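# Sort pins against a banded master into two trays

## Task

Compare every pin with the master pin (the one with a black band). A pin whose size is below the master's by more than 0.005 mm belongs in the reject tray, and every other pin belongs in the job tray. The master must stay outside both trays. Finish with both grippers open and withdrawn from the parts.

## Robot and tools

Robot: two arms, left_arm and right_arm, each with a parallel two-finger gripper and a wrist camera. They face each other across the table. left_arm's base sits at (-0.024, +0.469, +0.039) m in the scene frame with quat_wxyz (+0.713, 0, 0, -0.702). right_arm's base sits at (-0.040, -0.462, +0.039) m with quat_wxyz (+0.704, 0, 0, +0.710). Both bases have +z up. The arm names do not match the sides of the images.

Frames: the scene frame has its origin at the table centre and +z up, and the table top is at z = +0.020 m. Every pose, velocity and target for an arm is given in that arm's own base frame, and so is its wrist camera's pose. cam_high and the table use the scene frame. The gripper's fingers point along its +x axis and close along its y axis. end_effector_position is the point between the fingers, roughly 3 to 4 cm behind the tips. Only the last 1.5 cm of each finger pad is flat. Reported positions and orientations can be off by a few centimetres, more at long reach.

Row format, used by execute_actions and move: 16 plain numbers, always for both arms, left_arm first: x, y, z, qw, qx, qy, qz, opening, then the same eight for right_arm. x, y, z is an absolute gripper position in metres in that arm's base frame. The quaternion is its absolute orientation, w first. Opening runs from -1 to +1. +1 is fully open (0.080 m), and empty fingers meet near -0.78; values below that close no further. Closing fully from open takes at least about 0.6 s. To grip, command about 0.08 below the grip_measured reading at first contact. A command near the current reading squeezes more gently.

Holding an arm still: an arm that should not move still needs a full pose in every call. Resend its last reported pose and opening unchanged, and keep its quaternion constant rather than copying a drifted reading. A 0 in the opening slot is a real command, not a placeholder.

execute_actions(actions, cameras): actions is a list of actions. Each action is a list of up to 15 rows, and each row lasts one 1/30 s step. If an action has fewer than 15 rows, its last row is held for the remaining steps. A target more than 0.6 m from the gripper's current position along any of its axes is refused for both arms. Each step, the controller clips the command to within 70 mm and 16 degrees of the measured pose. A single action may therefore fall short, and the result's "Hand target" line shows where the arm is actually heading. An empty actions list just returns the state and images.

move(target, speed, blend, opening_speed, blocking, cameras): drives each gripper in a straight line to the absolute pose in target. target is one 16-number row, or a list of up to 15 rows, all within 10 s in total. speed is in m/s, from 0.002 to 0.5, default 0.25, and rotation is capped at twice that in rad/s. blend is a corner-rounding distance in metres. Openings in the first row are sent at the start. A later row's openings are applied only once everything has come to rest at that row. Paths ignore obstacles and the other arm, and should not pass close to an arm's own base. Faster moves overshoot and hit harder. Aiming past a contact point presses harder. blocking=false returns after about 0.5 s while the motion continues, and a new move replaces the running one.

The move: line reports the outcome. done means at rest within 8 mm and 2 degrees of the target. off_target, moving, held, blocked and fault mean other outcomes. blocked means an obstacle stopped the gripper, after which the arm holds where it is. limits=paced means the command was clipped. limits=held means a safety check withheld steps.

Other tools:
- wait(seconds 0 to 10) lets the scene run with the last commands held.
- stop() brakes a running move.
- zoom_image(camera, region [x0, y0, x1, y1] in pixels, at most 504x504) enlarges part of the latest image from cam_high, cam_left_wrist or cam_right_wrist. All three images are 896x504.
- show_instructions() shows the reference sheet.
- read_manual() returns licence text.
- finished_scene(scene) ends the current scene and cannot be undone.

Result lines:
- Joint positions lists each arm's joints from the base outward, ending with the gripper opening in metres.
- grip_measured is on the command scale. It can be off by about 1 mm, and under a firm squeeze it reads up to about 0.067 narrower than the part.
- Joint torques and External joint torques estimate loads. An outside push toward a larger joint value lowers the external reading.
- Velocities read "within noise" when the arm is still.
- Tool commands shows the current commands.
- MOTOR HOT appears from 50 °C. At 95 °C an over-temperature stop holds the arm for 30 to 60 s or longer. Holding loads, staying stretched out, or pushing toward unreachable poses all heat the motors.

Things to avoid:
- Contact torque reaching a joint's limit stops that arm for 10 s. The limits are waist 18.2, shoulder 22.5, elbow 22.4, wrist pitch 5.92, wrist yaw 5.9 and wrist roll 5.54 N m, and held weight counts.
- The clearance check does not protect grippers or wrist cameras from hitting each other. Keep the arms apart, because a hard collision between them ends the scene.
- Do not drop parts, release them while they are moving, slam them, or leave anything off the table.
- Held parts may be tugged and loose ones pushed at random, so check again before placing.
- Friction and gravity can leave the gripper low, short or tilted. After each move, check the reported pose and correct any tilt.

Each tool is called as name(argument=value, ...), one argument or row to a line, values as JSON.

Reference images:

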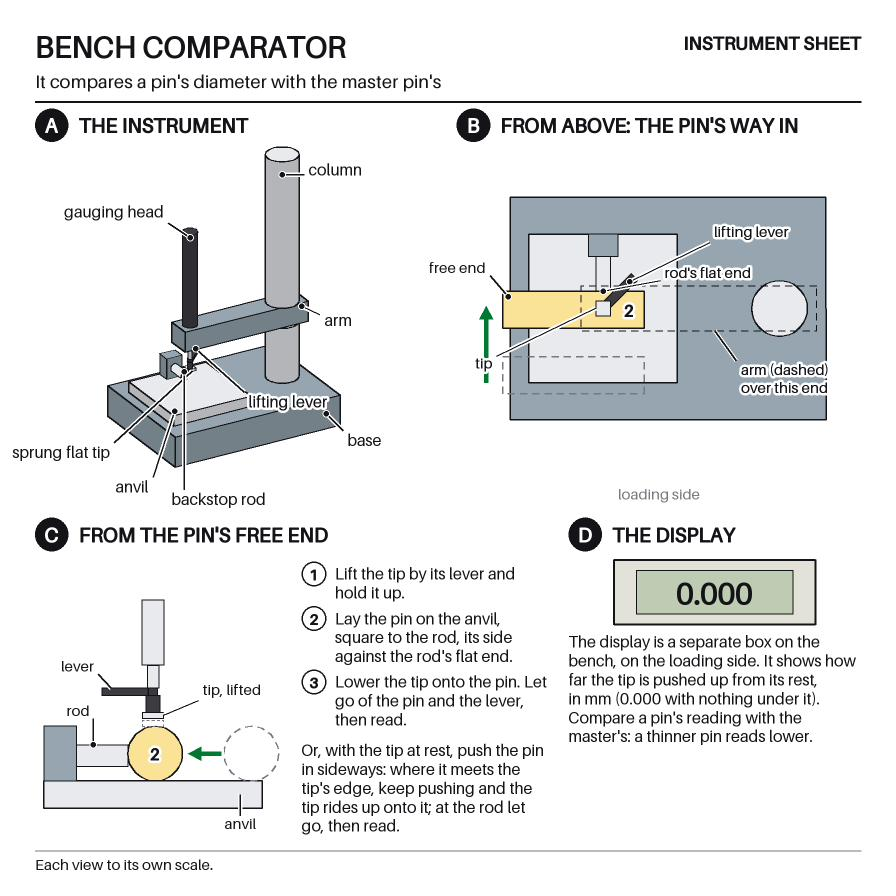

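## Session

execute_actions(
  actions=[],
)

Scene clock: 0.00 s.
left_arm: end_effector_position=(+0.2557, -0.0317, +0.3216) grip_measured=+0.994 end_effector_quat_wxyz=(+0.906, +0.383, +0.040, -0.174) | right_arm: end_effector_position=(+0.2594, -0.3623, +0.2218) grip_measured=+1.000 end_effector_quat_wxyz=(+0.837, +0.469, +0.115, -0.255)
Joint positions: left_arm=[0.096 0.689 0.841 -0.376 0.382 0.854 0.08] | right_arm=[-1.172 1.633 1.227 -0.2 -0.711 0.514 0.08]
Joint velocities: within noise
Joint torques (N m): no reading
External joint torques (N m): no reading
Heat: left arm: hottest wrist pitch 35 °C (+0.0 °C/min); right arm: hottest wrist pitch 29 °C (+0.0 °C/min).
Hand target: left_arm +0.2554, -0.0317, +0.3226; +0.906, +0.384, +0.039, -0.173 | right_arm +0.2595, -0.3623, +0.2220; +0.838, +0.469, +0.114, -0.255
Tool commands: left_gripper/opening=+0.99424 right_gripper/opening=+1.0

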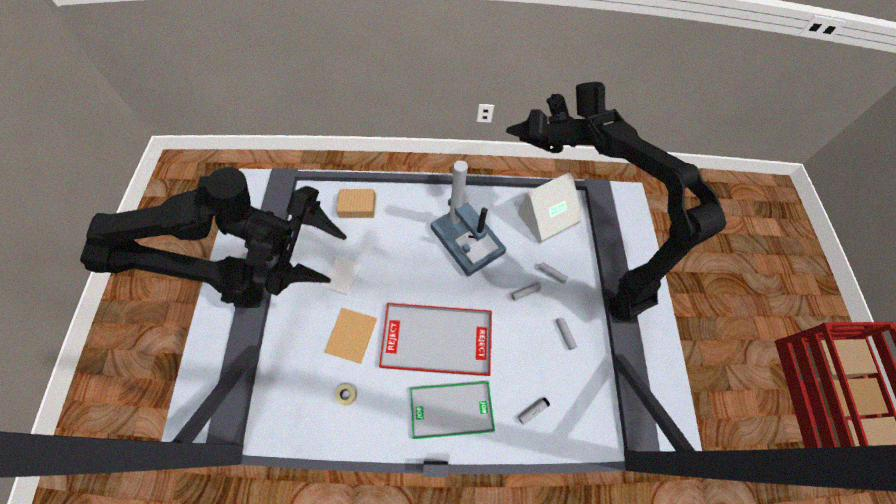

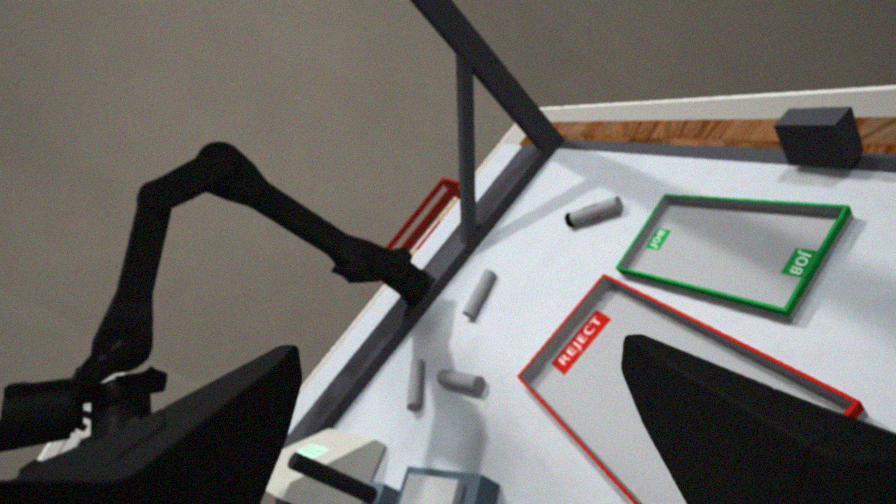

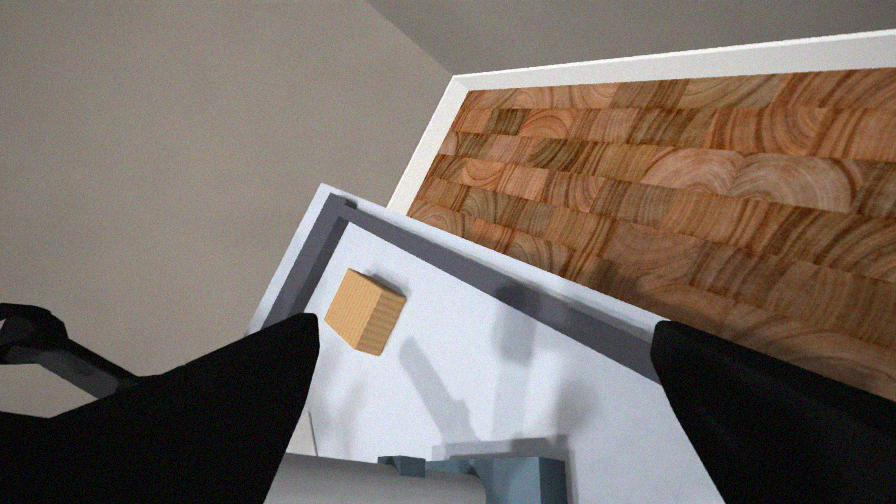

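zoom_image(
  camera="cam_high",
  region=[400, 150, 640, 290],
)

zoom_image(
  camera="cam_high",
  region=[320, 240, 640, 460],
)

zoom_image(
  camera="cam_high",
  region=[170, 150, 400, 450],
)

Scaled by 2.100 from the camera's 896x504 image, which has a finer 1280x720 frame.

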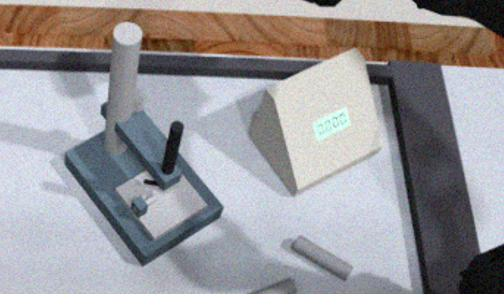

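Scaled by 1.575 from the camera's 896x504 image, which has a finer 1280x720 frame.

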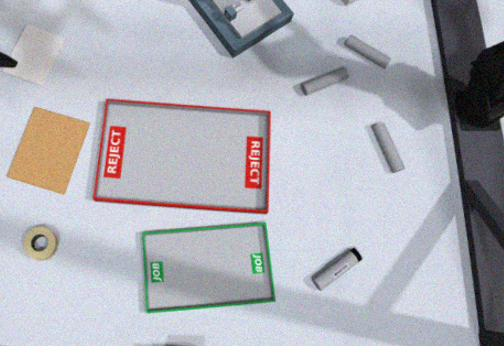

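Scaled by 1.680 from the camera's 896x504 image, which has a finer 1280x720 frame.

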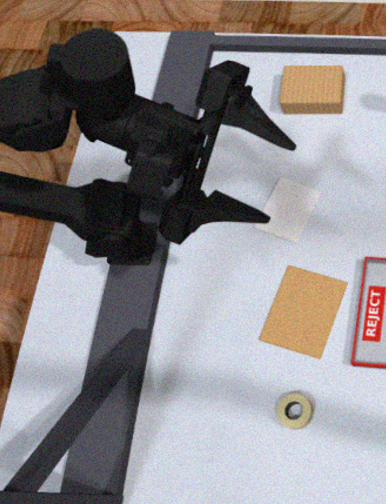

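move(
  target=[
    [0.2554,-0.0317,0.3226,0.906,0.384,0.039,-0.173,0.994,0.26,-0.30,0.34,0.838,0.469,0.114,-0.255,1],
    [0.2554,-0.0317,0.3226,0.906,0.384,0.039,-0.173,0.994,0.28,-0.08,0.33,0.707,0,0.707,0,1],
  ],
  blend=0.05,
)

Scene clock: 104.00 s.
left_arm: end_effector_position=(+0.2557, -0.0317, +0.3216) grip_measured=+0.994 end_effector_quat_wxyz=(+0.906, +0.383, +0.040, -0.174) | right_arm: end_effector_position=(+0.2823, -0.0814, +0.3294) grip_measured=+1.000 end_effector_quat_wxyz=(+0.839, -0.034, +0.541, -0.045)
Joint positions: left_arm=[0.096 0.689 0.841 -0.376 0.382 0.854 0.08] | right_arm=[-0.284 1.516 1.961 -1.575 -0.007 -0.266 0.08]
Joint velocities: within noise
Joint torques (N m): left_arm=[-0.09 -0.9 7.55 1.74 -0.04 -0.03] | right_arm=[0.36 -6.21 4.07 0.61 0.03 -0.11]
External joint torques (N m): left_arm=[-0.08 -0.21 1 0.09 -0.1 0] | right_arm=[0.35 -1.61 -1.03 -0.43 0.06 -0.12]
Heat: left arm: hottest wrist pitch 47 °C (+3.0 °C/min); right arm: hottest shoulder 33 °C (+3.0 °C/min).
Hand target: left_arm +0.2554, -0.0317, +0.3226; +0.906, +0.384, +0.039, -0.173 | right_arm +0.2801, -0.0801, +0.3294; +0.839, -0.038, +0.541, -0.043
Off the commanded pose: left_arm 0.001 m, 0 deg | right_arm 0.003 m, 25 deg; orientation clipped.
joint sent to its limit (right arm) — joint 4 (wrist pitch), lower limit. The joint targets are off in orientation, not in position.
move: off_target (right_arm); blend cut to 0 m at target 1; limits=paced

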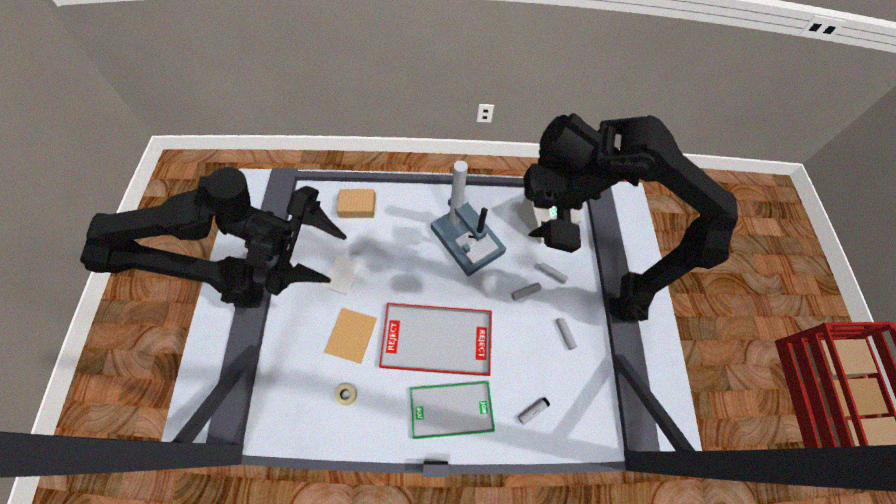

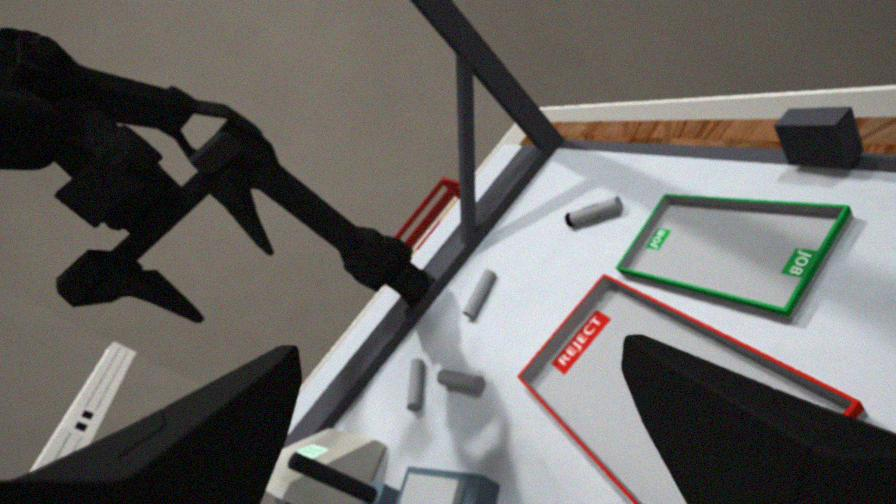

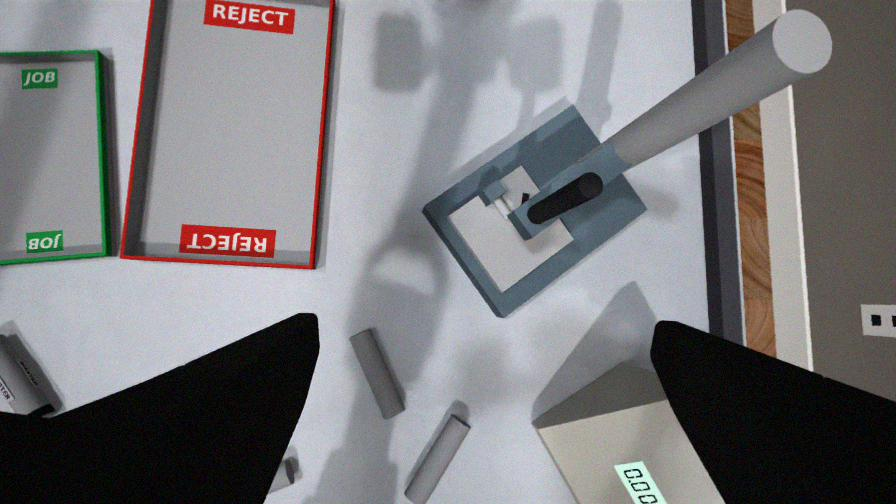

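zoom_image(
  camera="cam_left_wrist",
  region=[250, 400, 510, 504],
)

zoom_image(
  camera="cam_high",
  region=[420, 150, 520, 290],
)

zoom_image(
  camera="cam_right_wrist",
  region=[400, 80, 680, 340],
)

Scaled by 1.938 from the camera's 896x504 image, which has a finer 1280x720 frame.

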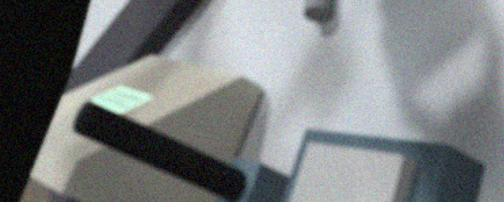

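Scaled by 3.600 from the camera's 896x504 image, which has a finer 1280x720 frame.

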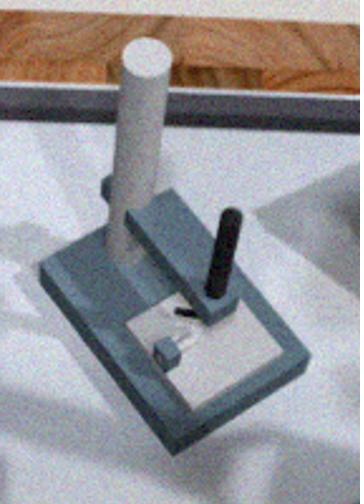

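Scaled by 1.800 from the camera's 896x504 image, which has a finer 1280x720 frame.

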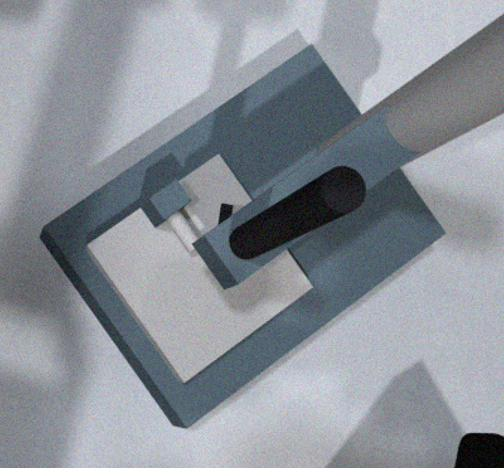

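move(
  target=[0.2554,-0.0317,0.3226,0.906,0.384,0.039,-0.173,0.994,0.2945,-0.0615,0.20,0.8162,0.1794,0.3381,-0.4330,0],
)

Scene clock: 289.27 s.
left_arm: end_effector_position=(+0.2557, -0.0317, +0.3216) grip_measured=+0.994 end_effector_quat_wxyz=(+0.906, +0.383, +0.040, -0.174) | right_arm: end_effector_position=(+0.2946, -0.0621, +0.2044) grip_measured=+0.003 end_effector_quat_wxyz=(+0.818, +0.182, +0.334, -0.431)
Joint positions: left_arm=[0.096 0.689 0.841 -0.376 0.382 0.854 0.08] | right_arm=[0.109 1.317 1.126 -0.931 0.674 0.928 0.035]
Joint velocities: within noise
Joint torques (N m): left_arm=[-0.11 -0.95 7.53 1.74 -0.03 -0.03] | right_arm=[0.33 -3.91 5.28 0.73 0.5 0.19]
External joint torques (N m): left_arm=[-0.11 -0.31 1.03 0.11 -0.09 0.01] | right_arm=[0.32 0.43 -0.98 -0.21 0.11 0.19]
Heat: left arm: hottest wrist pitch 50 °C (+1.0 °C/min); right arm: hottest shoulder 33 °C (+0.0 °C/min). Fold the left arm in close to its base, or ease its load, before you think long.
Hand target: left_arm +0.2554, -0.0317, +0.3226; +0.906, +0.384, +0.039, -0.173 | right_arm +0.2945, -0.0615, +0.2000; +0.816, +0.179, +0.338, -0.433
Off the commanded pose: left_arm 0.001 m, 0 deg | right_arm 0.004 m, 1 deg.
MOTOR HOT: joint 4 (wrist pitch) of the left arm reports 50 °C; the controller stops that arm at 95 °C. To cool a motor, set the load down, stop pushing, or move to a pose that needs little force.
move: done

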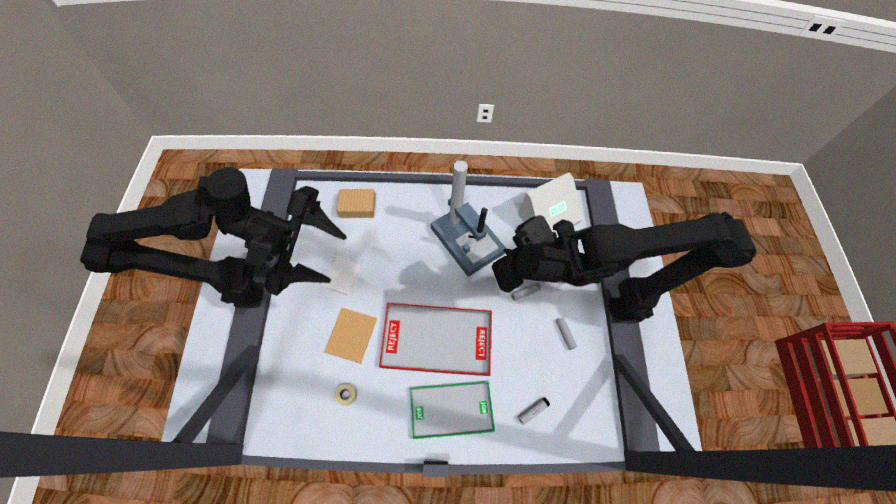

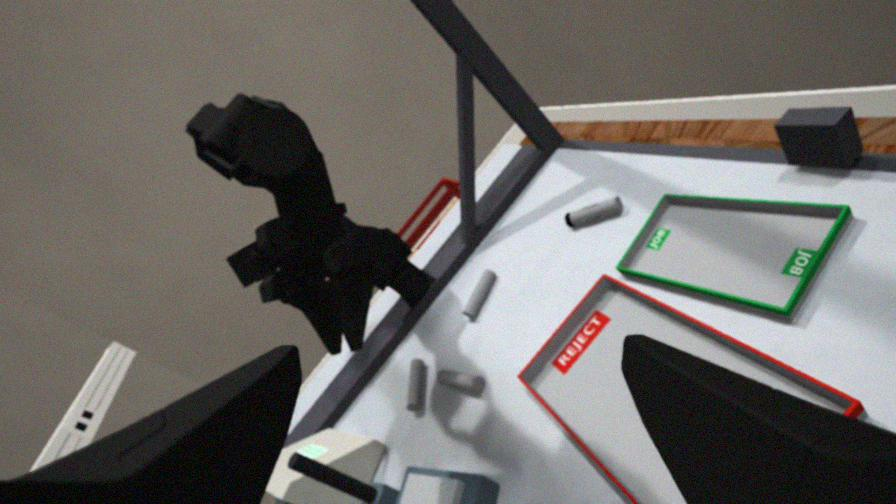

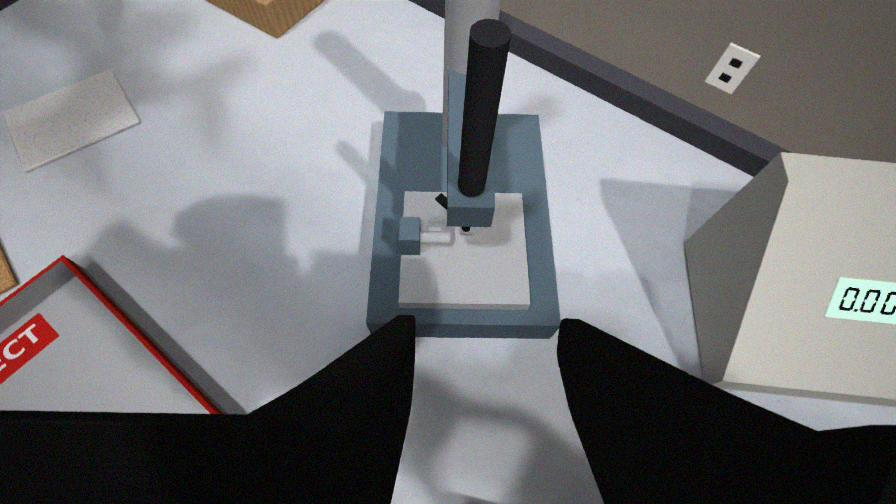

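move(
  target=[0.20,0,0.25,0.793,0,0.609,0,0.0,0.2945,-0.0615,0.20,0.8162,0.1794,0.3381,-0.4330,0],
  cameras=["cam_right_wrist"],
)

zoom_image(
  camera="cam_right_wrist",
  region=[360, 90, 600, 350],
)

Scene clock: 302.77 s.
left_arm: end_effector_position=(+0.1982, -0.0002, +0.2475) grip_measured=+0.002 end_effector_quat_wxyz=(+0.792, +0.003, +0.611, -0.001) | right_arm: end_effector_position=(+0.2946, -0.0622, +0.2044) grip_measured=+0.003 end_effector_quat_wxyz=(+0.818, +0.182, +0.334, -0.431)
Joint positions: left_arm=[-0.003 1.17 1.39 -1.535 -0.003 0.003 0.035] | right_arm=[0.109 1.317 1.126 -0.931 0.674 0.928 0.035]
Joint velocities: within noise
Joint torques (N m): left_arm=[0.23 -1.84 7.66 0.61 0.06 -0.11] | right_arm=[0.31 -3.9 5.26 0.76 0.51 0.17]
External joint torques (N m): left_arm=[0.23 0.69 2.15 -0.16 0.06 -0.11] | right_arm=[0.31 0.5 -1.07 -0.2 0.12 0.17]
Heat: left arm: hottest wrist pitch 49 °C (+0.0 °C/min); right arm: hottest shoulder 33 °C (+0.0 °C/min). Fold the left arm in close to its base, or ease its load, before you think long.
Hand target: left_arm +0.1999, +0.0000, +0.2499; +0.793, +0.000, +0.609, +0.000 | right_arm +0.2945, -0.0616, +0.2000; +0.816, +0.179, +0.338, -0.433
Off the commanded pose: left_arm 0.003 m, 0 deg | right_arm 0.004 m, 1 deg.
MOTOR HOT: still on. Joint 4 (wrist pitch) of the left arm reports 49 °C.
move: done
Images, in order (width x height): cam_right_wrist 896x504.

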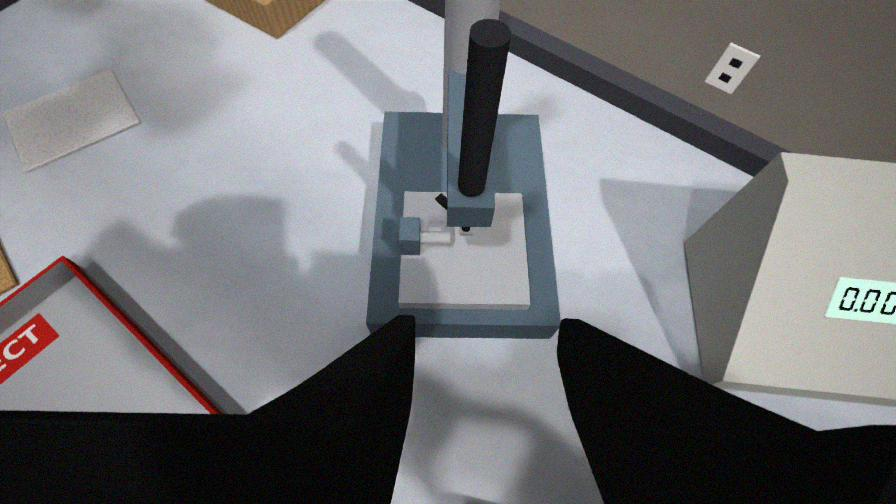

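Scaled by 1.938 from the camera's 896x504 image, which has a finer 1280x720 frame.

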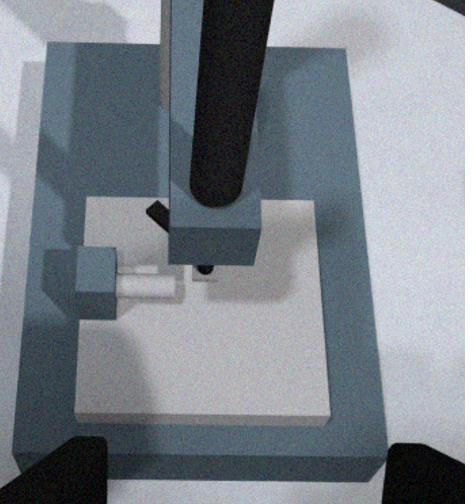

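move(
  target=[0.20,0,0.25,0.793,0,0.609,0,0.0,0.163,0.1586,0.18,0.8799,-0.1167,0.3645,0.2817,0.3],
  cameras=["cam_high","cam_right_wrist"],
)

Scene clock: 359.50 s.
left_arm: end_effector_position=(+0.1982, -0.0001, +0.2476) grip_measured=+0.002 end_effector_quat_wxyz=(+0.792, +0.003, +0.611, -0.001) | right_arm: end_effector_position=(+0.1641, +0.1582, +0.1839) grip_measured=+0.297 end_effector_quat_wxyz=(+0.882, -0.112, +0.362, +0.279)
Joint positions: left_arm=[-0.003 1.17 1.39 -1.535 -0.003 0.002 0.035] | right_arm=[0.899 0.76 0.729 -0.765 0.201 0.208 0.048]
Joint velocities: within noise
Joint torques (N m): left_arm=[0.24 -1.84 7.66 0.64 0.04 -0.1] | right_arm=[0.36 -1.12 5.47 1.16 0 -0.15]
External joint torques (N m): left_arm=[0.25 0.7 2.17 -0.12 0.04 -0.1] | right_arm=[0.38 -0.02 -1.21 -0.27 -0.11 -0.16]
Heat: left arm: hottest wrist pitch 41 °C (-9.1 °C/min); right arm: hottest wrist pitch 33 °C (+1.0 °C/min).
Hand target: left_arm +0.2000, +0.0001, +0.2500; +0.793, +0.000, +0.609, +0.000 | right_arm +0.1630, +0.1586, +0.1801; +0.880, -0.117, +0.364, +0.282
Off the commanded pose: left_arm 0.003 m, 0 deg | right_arm 0.004 m, 1 deg.
MOTOR HOT: cleared for the motors of the left arm.
move: done
Images, in order (width x height): cam_high 896x504, cam_right_wrist 896x504.

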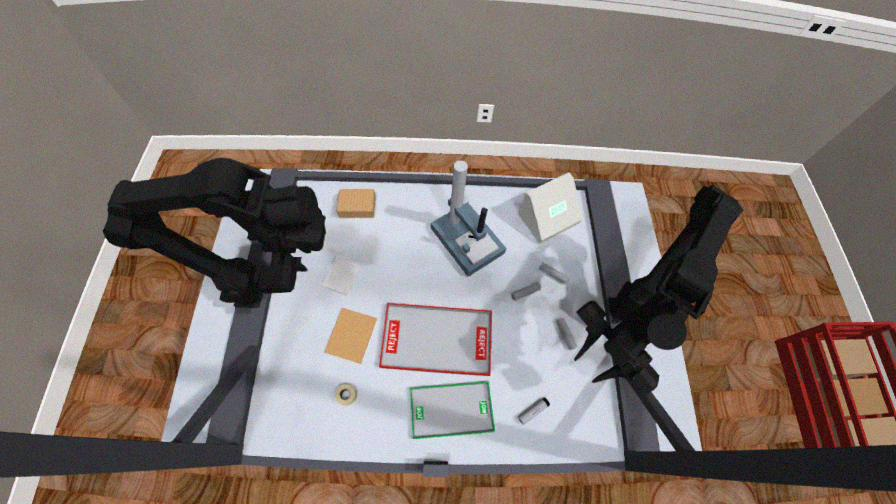

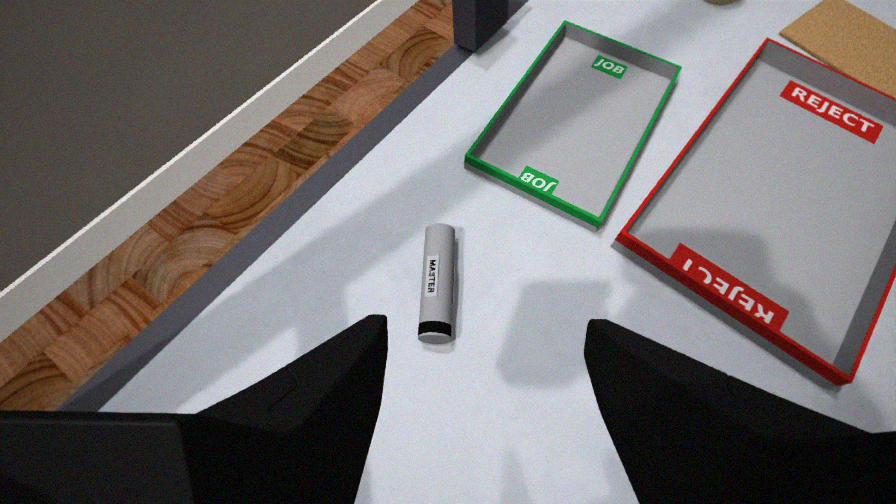

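move(
  target=[0.20,0,0.25,0.793,0,0.609,0,0.0,0.198,0.2025,0.06,0.8847,-0.1103,0.3665,0.2663,0.3],
  cameras=["cam_right_wrist"],
)

Scene clock: 390.37 s.
left_arm: end_effector_position=(+0.1982, -0.0001, +0.2476) grip_measured=+0.002 end_effector_quat_wxyz=(+0.792, +0.003, +0.611, -0.001) | right_arm: end_effector_position=(+0.1989, +0.2044, +0.0640) grip_measured=+0.297 end_effector_quat_wxyz=(+0.886, -0.108, +0.362, +0.269)
Joint positions: left_arm=[-0.003 1.17 1.39 -1.535 -0.003 0.002 0.035] | right_arm=[0.921 1.172 0.396 -0.027 0.233 0.239 0.048]
Joint velocities: within noise
Joint torques (N m): left_arm=[0.21 -1.88 7.68 0.63 0.05 -0.11] | right_arm=[-0.06 -2.72 5.09 1.18 0.19 0.11]
External joint torques (N m): left_arm=[0.22 0.67 2.15 -0.14 0.05 -0.11] | right_arm=[-0.08 0.4 -1.01 -0.24 0.08 0.1]
Heat: left arm: hottest wrist pitch 40 °C (-3.0 °C/min); right arm: hottest wrist pitch 35 °C (+2.0 °C/min).
Hand target: left_arm +0.2000, +0.0001, +0.2500; +0.793, +0.000, +0.609, +0.000 | right_arm +0.1980, +0.2025, +0.0600; +0.885, -0.110, +0.367, +0.266
Off the commanded pose: left_arm 0.003 m, 0 deg | right_arm 0.005 m, 1 deg.
move: done
Images, in order (width x height): cam_right_wrist 896x504.

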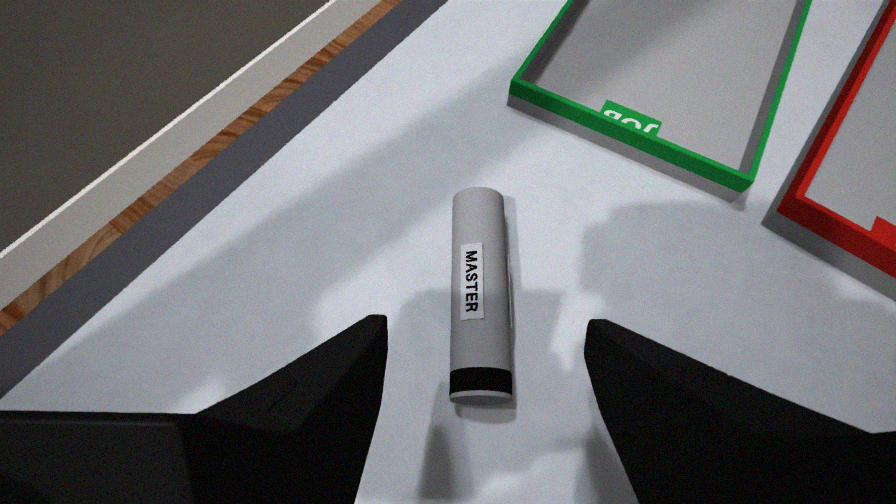

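move(
  target=[0.20,0,0.25,0.793,0,0.609,0,0.0,0.2036,0.2025,0.0105,0.8847,-0.1103,0.3665,0.2663,0.2],
  speed=0.1,
  cameras=["cam_right_wrist"],
)

Scene clock: 402.03 s.
left_arm: end_effector_position=(+0.1982, -0.0001, +0.2476) grip_measured=+0.002 end_effector_quat_wxyz=(+0.792, +0.003, +0.611, -0.001) | right_arm: end_effector_position=(+0.2049, +0.2051, +0.0144) grip_measured=+0.203 end_effector_quat_wxyz=(+0.887, -0.106, +0.362, +0.267)
Joint positions: left_arm=[-0.003 1.17 1.39 -1.535 -0.003 0.002 0.035] | right_arm=[0.9 1.419 0.286 0.335 0.221 0.229 0.044]
Joint velocities: within noise
Joint torques (N m): left_arm=[0.25 -1.85 7.66 0.63 0.04 -0.11] | right_arm=[-0.36 -3.14 3.67 1.18 0.03 -0.15]
External joint torques (N m): left_arm=[0.25 0.68 2.15 -0.13 0.05 -0.11] | right_arm=[-0.36 0.53 -1.17 -0.23 -0.08 -0.15]
Heat: left arm: hottest wrist pitch 40 °C (-2.0 °C/min); right arm: hottest wrist pitch 35 °C (+2.0 °C/min).
Hand target: left_arm +0.2000, +0.0001, +0.2500; +0.793, +0.000, +0.609, +0.000 | right_arm +0.2036, +0.2024, +0.0105; +0.885, -0.110, +0.367, +0.266
Off the commanded pose: left_arm 0.003 m, 0 deg | right_arm 0.005 m, 1 deg.
move: done
Images, in order (width x height): cam_right_wrist 896x504.

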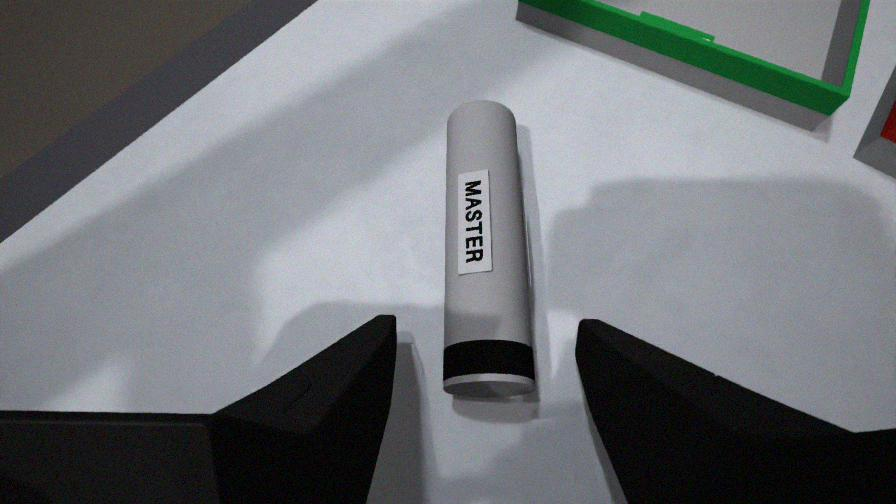

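move(
  target=[0.20,0,0.25,0.793,0,0.609,0,0.0,0.2036,0.2025,0.0105,0.8847,-0.1103,0.3665,0.2663,-0.45],
  opening_speed=1.0,
  cameras=["cam_right_wrist"],
)

Scene clock: 413.40 s.
left_arm: end_effector_position=(+0.1982, -0.0001, +0.2476) grip_measured=+0.002 end_effector_quat_wxyz=(+0.792, +0.003, +0.611, -0.001) | right_arm: end_effector_position=(+0.2049, +0.2054, +0.0146) grip_measured=-0.371 end_effector_quat_wxyz=(+0.887, -0.105, +0.362, +0.268)
Joint positions: left_arm=[-0.003 1.17 1.39 -1.535 -0.003 0.002 0.035] | right_arm=[0.9 1.419 0.286 0.336 0.22 0.229 0.018]
Joint velocities: within noise
Joint torques (N m): left_arm=[0.24 -1.85 7.7 0.63 0.05 -0.11] | right_arm=[-0.35 -3.25 3.73 1.13 0.05 -0.13]
External joint torques (N m): left_arm=[0.26 0.79 2.16 -0.11 0.05 -0.12] | right_arm=[-0.35 0.45 -1.11 -0.29 -0.06 -0.13]
Heat: left arm: hottest wrist pitch 40 °C (-1.0 °C/min); right arm: hottest wrist pitch 36 °C (+3.0 °C/min).
Hand target: left_arm +0.2000, +0.0001, +0.2500; +0.793, +0.000, +0.609, +0.000 | right_arm +0.2036, +0.2025, +0.0106; +0.885, -0.110, +0.366, +0.266
Off the commanded pose: left_arm 0.003 m, 0 deg | right_arm 0.005 m, 1 deg.
move: done
Images, in order (width x height): cam_right_wrist 896x504.

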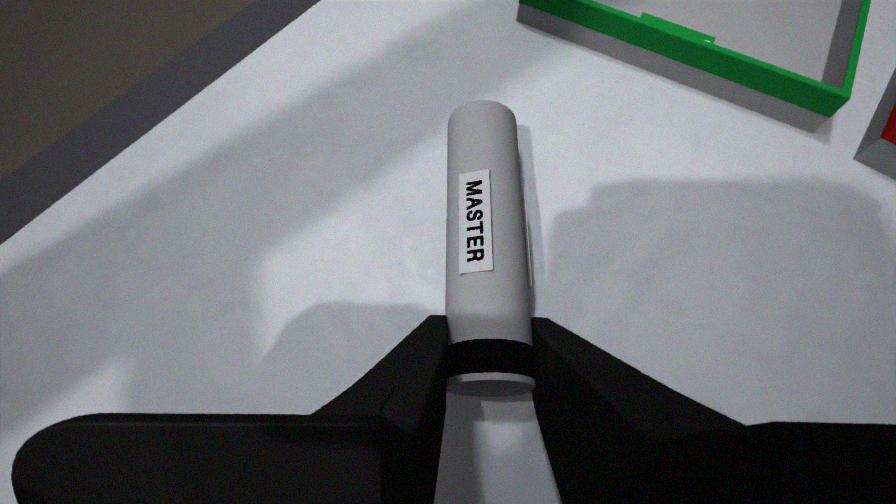

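move(
  target=[
    [0.20,0,0.25,0.793,0,0.609,0,0.0,0.20,0.20,0.13,0.8847,-0.1103,0.3665,0.2663,-0.45],
    [0.20,0,0.25,0.793,0,0.609,0,0.0,0.2895,-0.1477,0.12,0.8162,0.1794,0.3381,-0.4330,-0.45],
  ],
  blend=0.03,
  cameras=["cam_high","cam_right_wrist"],
)

Scene clock: 500.03 s.
left_arm: end_effector_position=(+0.1982, -0.0001, +0.2476) grip_measured=+0.002 end_effector_quat_wxyz=(+0.792, +0.003, +0.611, -0.001) | right_arm: end_effector_position=(+0.2855, -0.1445, +0.1139) grip_measured=-0.371 end_effector_quat_wxyz=(+0.814, +0.176, +0.349, -0.429)
Joint positions: left_arm=[-0.003 1.17 1.39 -1.535 -0.003 0.002 0.035] | right_arm=[-0.25 1.327 0.754 -0.373 0.479 0.551 0.018]
Joint velocities: within noise
Joint torques (N m): left_arm=[0.28 -1.84 7.64 0.64 0.04 -0.11] | right_arm=[-0.4 -4.43 8.28 1.24 0.53 0.16]
External joint torques (N m): left_arm=[0.29 0.65 2.15 -0.13 0.05 -0.12] | right_arm=[-0.39 0.01 2 0.03 0.26 0.16]
Heat: left arm: hottest wrist pitch 39 °C (+0.0 °C/min); right arm: hottest wrist pitch 36 °C (+1.0 °C/min).
Hand target: left_arm +0.2000, +0.0001, +0.2500; +0.793, +0.000, +0.609, +0.000 | right_arm +0.2893, -0.1476, +0.1200; +0.816, +0.179, +0.338, -0.433
Off the commanded pose: left_arm 0.003 m, 0 deg | right_arm 0.008 m, 1 deg.
move: done
Images, in order (width x height): cam_high 896x504, cam_right_wrist 896x504.

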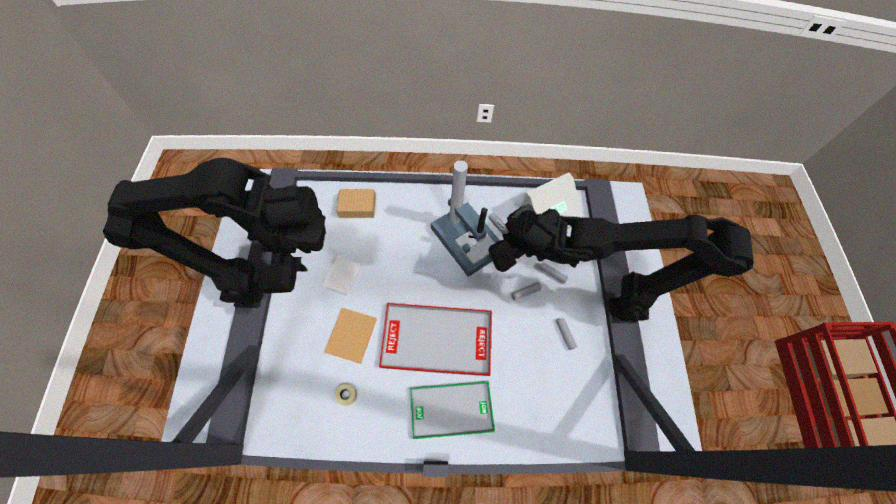

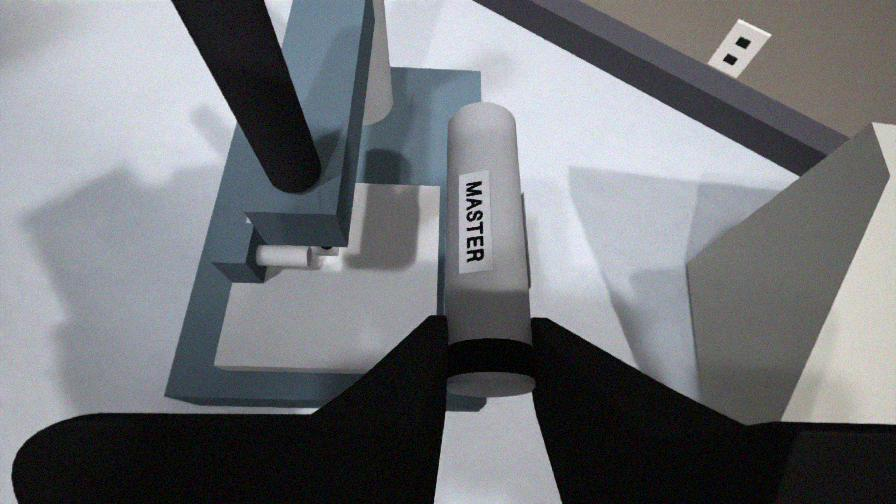

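move(
  target=[
    [0.20,0,0.25,0.793,0,0.609,0,0.0,0.292,-0.150,0.0715,0.8162,0.1794,0.3381,-0.4330,-0.45],
    [0.20,0,0.25,0.793,0,0.609,0,0.0,0.308,-0.139,0.0715,0.8162,0.1794,0.3381,-0.4330,-0.45],
  ],
  speed=0.1,
  cameras=["cam_right_wrist"],
)

Scene clock: 533.40 s.
left_arm: end_effector_position=(+0.1982, -0.0001, +0.2476) grip_measured=+0.002 end_effector_quat_wxyz=(+0.792, +0.003, +0.611, -0.001) | right_arm: end_effector_position=(+0.3033, -0.1380, +0.0670) grip_measured=-0.371 end_effector_quat_wxyz=(+0.814, +0.178, +0.346, -0.431)
Joint positions: left_arm=[-0.003 1.17 1.39 -1.535 -0.003 0.002 0.035] | right_arm=[-0.205 1.491 0.681 -0.153 0.509 0.599 0.018]
Joint velocities: within noise
Joint torques (N m): left_arm=[0.23 -1.85 7.67 0.62 0.05 -0.11] | right_arm=[0.29 -5.28 7.55 1.01 0.55 0.17]
External joint torques (N m): left_arm=[0.26 0.73 2.15 -0.13 0.05 -0.11] | right_arm=[0.29 -0.11 1.79 -0.17 0.27 0.17]
Heat: left arm: hottest wrist pitch 39 °C (+0.0 °C/min); right arm: hottest elbow 38 °C (+7.1 °C/min).
Hand target: left_arm +0.2000, +0.0001, +0.2500; +0.793, +0.000, +0.609, +0.000 | right_arm +0.3079, -0.1390, +0.0716; +0.816, +0.179, +0.338, -0.433
Off the commanded pose: left_arm 0.003 m, 0 deg | right_arm 0.007 m, 1 deg.
move: done
Images, in order (width x height): cam_right_wrist 896x504.

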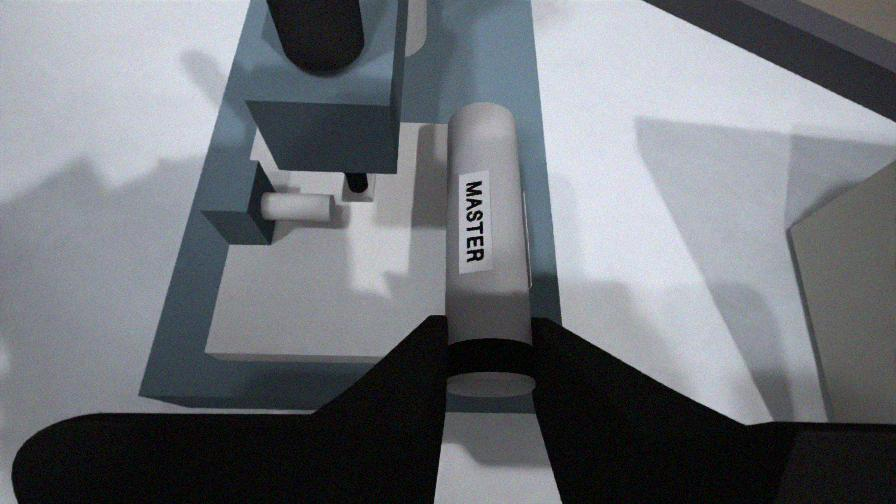

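move(
  target=[
    [0.20,0,0.25,0.793,0,0.609,0,0.0,0.3046,-0.1295,0.0705,0.8162,0.1794,0.3381,-0.4330,-0.45],
    [0.20,0,0.25,0.793,0,0.609,0,0.0,0.3046,-0.1295,0.0635,0.8162,0.1794,0.3381,-0.4330,-0.45],
  ],
  speed=0.05,
  cameras=["cam_right_wrist"],
)

Scene clock: 561.63 s.
left_arm: end_effector_position=(+0.1982, -0.0001, +0.2476) grip_measured=+0.002 end_effector_quat_wxyz=(+0.792, +0.003, +0.611, -0.001) | right_arm: end_effector_position=(+0.3048, -0.1296, +0.0645) grip_measured=-0.371 end_effector_quat_wxyz=(+0.817, +0.180, +0.340, -0.430)
Joint positions: left_arm=[-0.003 1.17 1.39 -1.535 -0.003 0.002 0.035] | right_arm=[-0.171 1.494 0.667 -0.138 0.529 0.632 0.018]
Joint velocities: within noise
Joint torques (N m): left_arm=[0.24 -1.87 7.62 0.64 0.05 -0.11] | right_arm=[0.38 -5.05 5.17 1.19 0.59 0.19]
External joint torques (N m): left_arm=[0.24 0.67 2.13 -0.12 0.05 -0.11] | right_arm=[0.39 0.08 -0.55 0.01 0.29 0.18]
Heat: left arm: hottest wrist pitch 39 °C (+0.0 °C/min); right arm: hottest elbow 39 °C (+7.0 °C/min).
Hand target: left_arm +0.2000, +0.0001, +0.2500; +0.793, +0.000, +0.609, +0.000 | right_arm +0.3046, -0.1295, +0.0635; +0.816, +0.179, +0.338, -0.433
Off the commanded pose: left_arm 0.003 m, 0 deg | right_arm 0.001 m, 0 deg.
move: done
Images, in order (width x height): cam_right_wrist 896x504.

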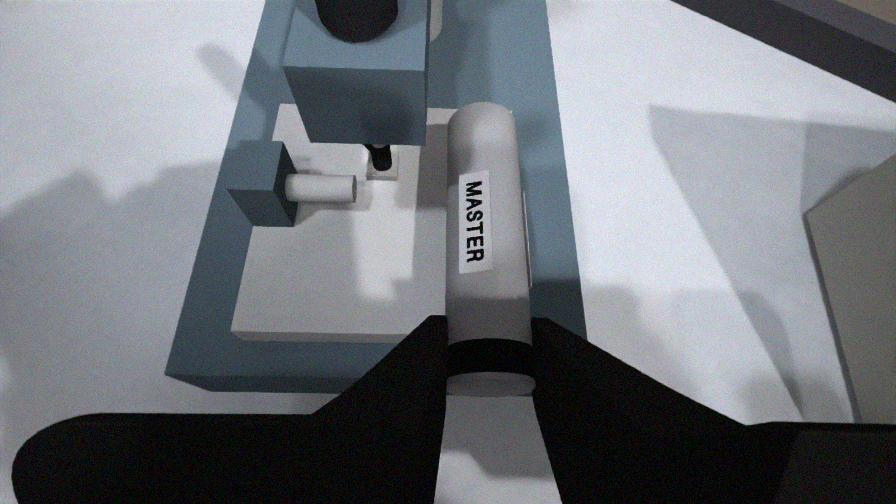

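move(
  target=[0.20,0,0.25,0.793,0,0.609,0,0.0,0.3020,-0.1275,0.0565,0.8162,0.1794,0.3381,-0.4330,-0.45],
  speed=0.03,
  cameras=["cam_right_wrist"],
)

Scene clock: 573.73 s.
left_arm: end_effector_position=(+0.1982, -0.0001, +0.2476) grip_measured=+0.002 end_effector_quat_wxyz=(+0.792, +0.003, +0.611, -0.001) | right_arm: end_effector_position=(+0.3027, -0.1279, +0.0584) grip_measured=-0.371 end_effector_quat_wxyz=(+0.817, +0.180, +0.338, -0.431)
Joint positions: left_arm=[-0.003 1.17 1.39 -1.535 -0.003 0.002 0.035] | right_arm=[-0.165 1.502 0.643 -0.106 0.534 0.638 0.018]
Joint velocities: within noise
Joint torques (N m): left_arm=[0.26 -1.8 7.66 0.63 0.05 -0.11] | right_arm=[0.38 -4.89 4.98 1.15 0.55 0.18]
External joint torques (N m): left_arm=[0.26 0.73 2.15 -0.13 0.05 -0.11] | right_arm=[0.38 0.17 -0.6 -0.03 0.26 0.18]
Heat: left arm: hottest wrist pitch 39 °C (+0.0 °C/min); right arm: hottest elbow 36 °C (+1.0 °C/min).
Hand target: left_arm +0.2000, +0.0001, +0.2500; +0.793, +0.000, +0.609, +0.000 | right_arm +0.3020, -0.1275, +0.0565; +0.816, +0.179, +0.338, -0.433
Off the commanded pose: left_arm 0.003 m, 0 deg | right_arm 0.002 m, 0 deg.
move: done
Images, in order (width x height): cam_right_wrist 896x504.

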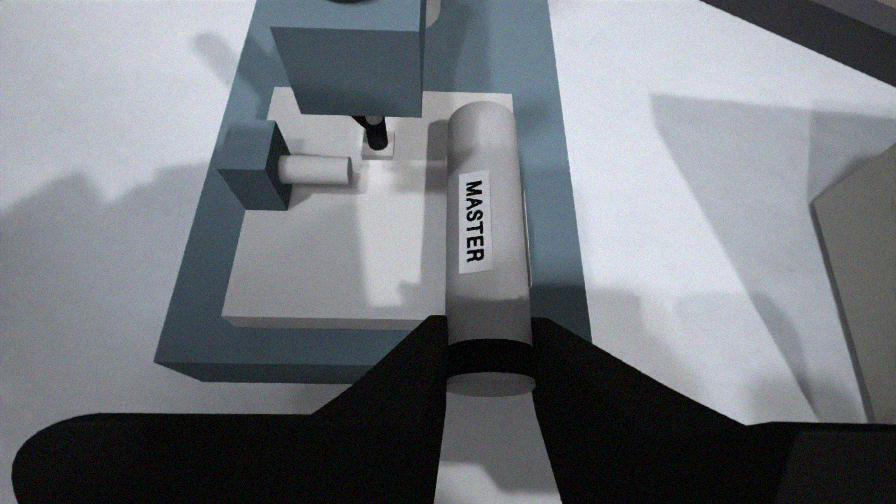

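move(
  target=[0.20,0,0.25,0.793,0,0.609,0,0.0,0.3020,-0.1275,0.0535,0.8162,0.1794,0.3381,-0.4330,-0.45],
  speed=0.03,
  cameras=[],
)

move(
  target=[0.20,0,0.25,0.793,0,0.609,0,0.0,0.3020,-0.1275,0.0505,0.8162,0.1794,0.3381,-0.4330,-0.45],
  speed=0.03,
  cameras=["cam_right_wrist"],
)

Scene clock: 586.10 s.
left_arm: end_effector_position=(+0.1982, -0.0001, +0.2476) grip_measured=+0.002 end_effector_quat_wxyz=(+0.792, +0.003, +0.611, -0.001) | right_arm: end_effector_position=(+0.3033, -0.1282, +0.0569) grip_measured=-0.371 end_effector_quat_wxyz=(+0.818, +0.180, +0.336, -0.431)
Joint positions: left_arm=[-0.003 1.17 1.39 -1.535 -0.003 0.002 0.035] | right_arm=[-0.164 1.508 0.637 -0.09 0.537 0.638 0.018]
Joint velocities: within noise
Joint torques (N m): left_arm=[0.23 -1.83 7.65 0.63 0.04 -0.13] | right_arm=[0.29 -4.64 4.7 1.09 0.42 0.18]
External joint torques (N m): left_arm=[0.22 0.77 2.11 -0.12 0.05 -0.13] | right_arm=[0.27 0.48 -0.91 -0.11 0.12 0.17]
Heat: left arm: hottest elbow 39 °C (+1.0 °C/min); right arm: hottest elbow 36 °C (-1.0 °C/min).
Hand target: left_arm +0.2000, +0.0001, +0.2500; +0.793, +0.000, +0.609, +0.000 | right_arm +0.3020, -0.1275, +0.0535; +0.816, +0.179, +0.338, -0.433
Off the commanded pose: left_arm 0.003 m, 0 deg | right_arm 0.004 m, 0 deg.
move: done
No camera images: "cameras" was empty.

Scene clock: 586.83 s.
left_arm: end_effector_position=(+0.1982, -0.0001, +0.2476) grip_measured=+0.002 end_effector_quat_wxyz=(+0.792, +0.003, +0.611, -0.001) | right_arm: end_effector_position=(+0.3042, -0.1286, +0.0562) grip_measured=-0.371 end_effector_quat_wxyz=(+0.819, +0.180, +0.332, -0.432)
Joint positions: left_arm=[-0.003 1.17 1.39 -1.535 -0.003 0.002 0.035] | right_arm=[-0.164 1.512 0.633 -0.073 0.54 0.638 0.018]
Joint velocities: within noise
Joint torques (N m): left_arm=[0.25 -1.86 7.65 0.64 0.04 -0.11] | right_arm=[0.27 -4.23 4.45 1.02 0.32 0.17]
External joint torques (N m): left_arm=[0.25 0.66 2.16 -0.11 0.05 -0.11] | right_arm=[0.3 0.89 -1.12 -0.18 0.02 0.17]
Heat: left arm: hottest elbow 39 °C (+1.0 °C/min); right arm: hottest elbow 36 °C (-1.0 °C/min).
Hand target: left_arm +0.2000, +0.0001, +0.2500; +0.793, +0.000, +0.609, +0.000 | right_arm +0.3020, -0.1276, +0.0507; +0.816, +0.179, +0.338, -0.433
Off the commanded pose: left_arm 0.003 m, 0 deg | right_arm 0.006 m, 1 deg.
move: done
Images, in order (width x height): cam_right_wrist 896x504.

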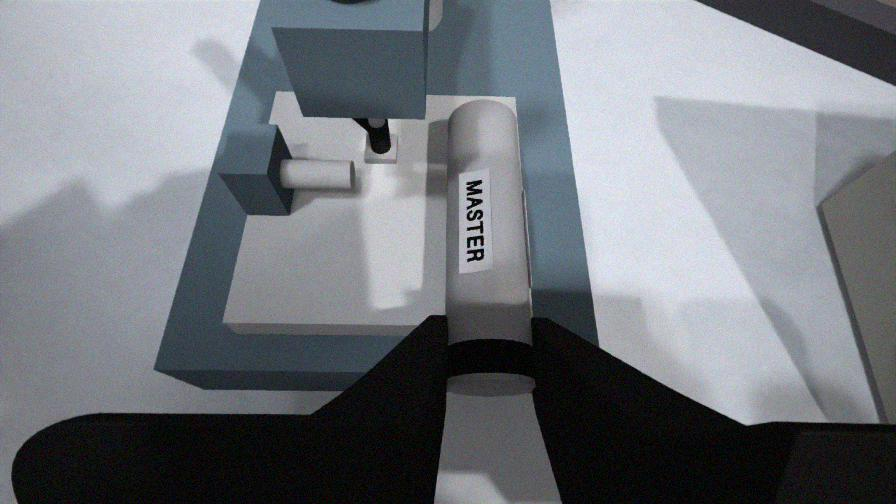

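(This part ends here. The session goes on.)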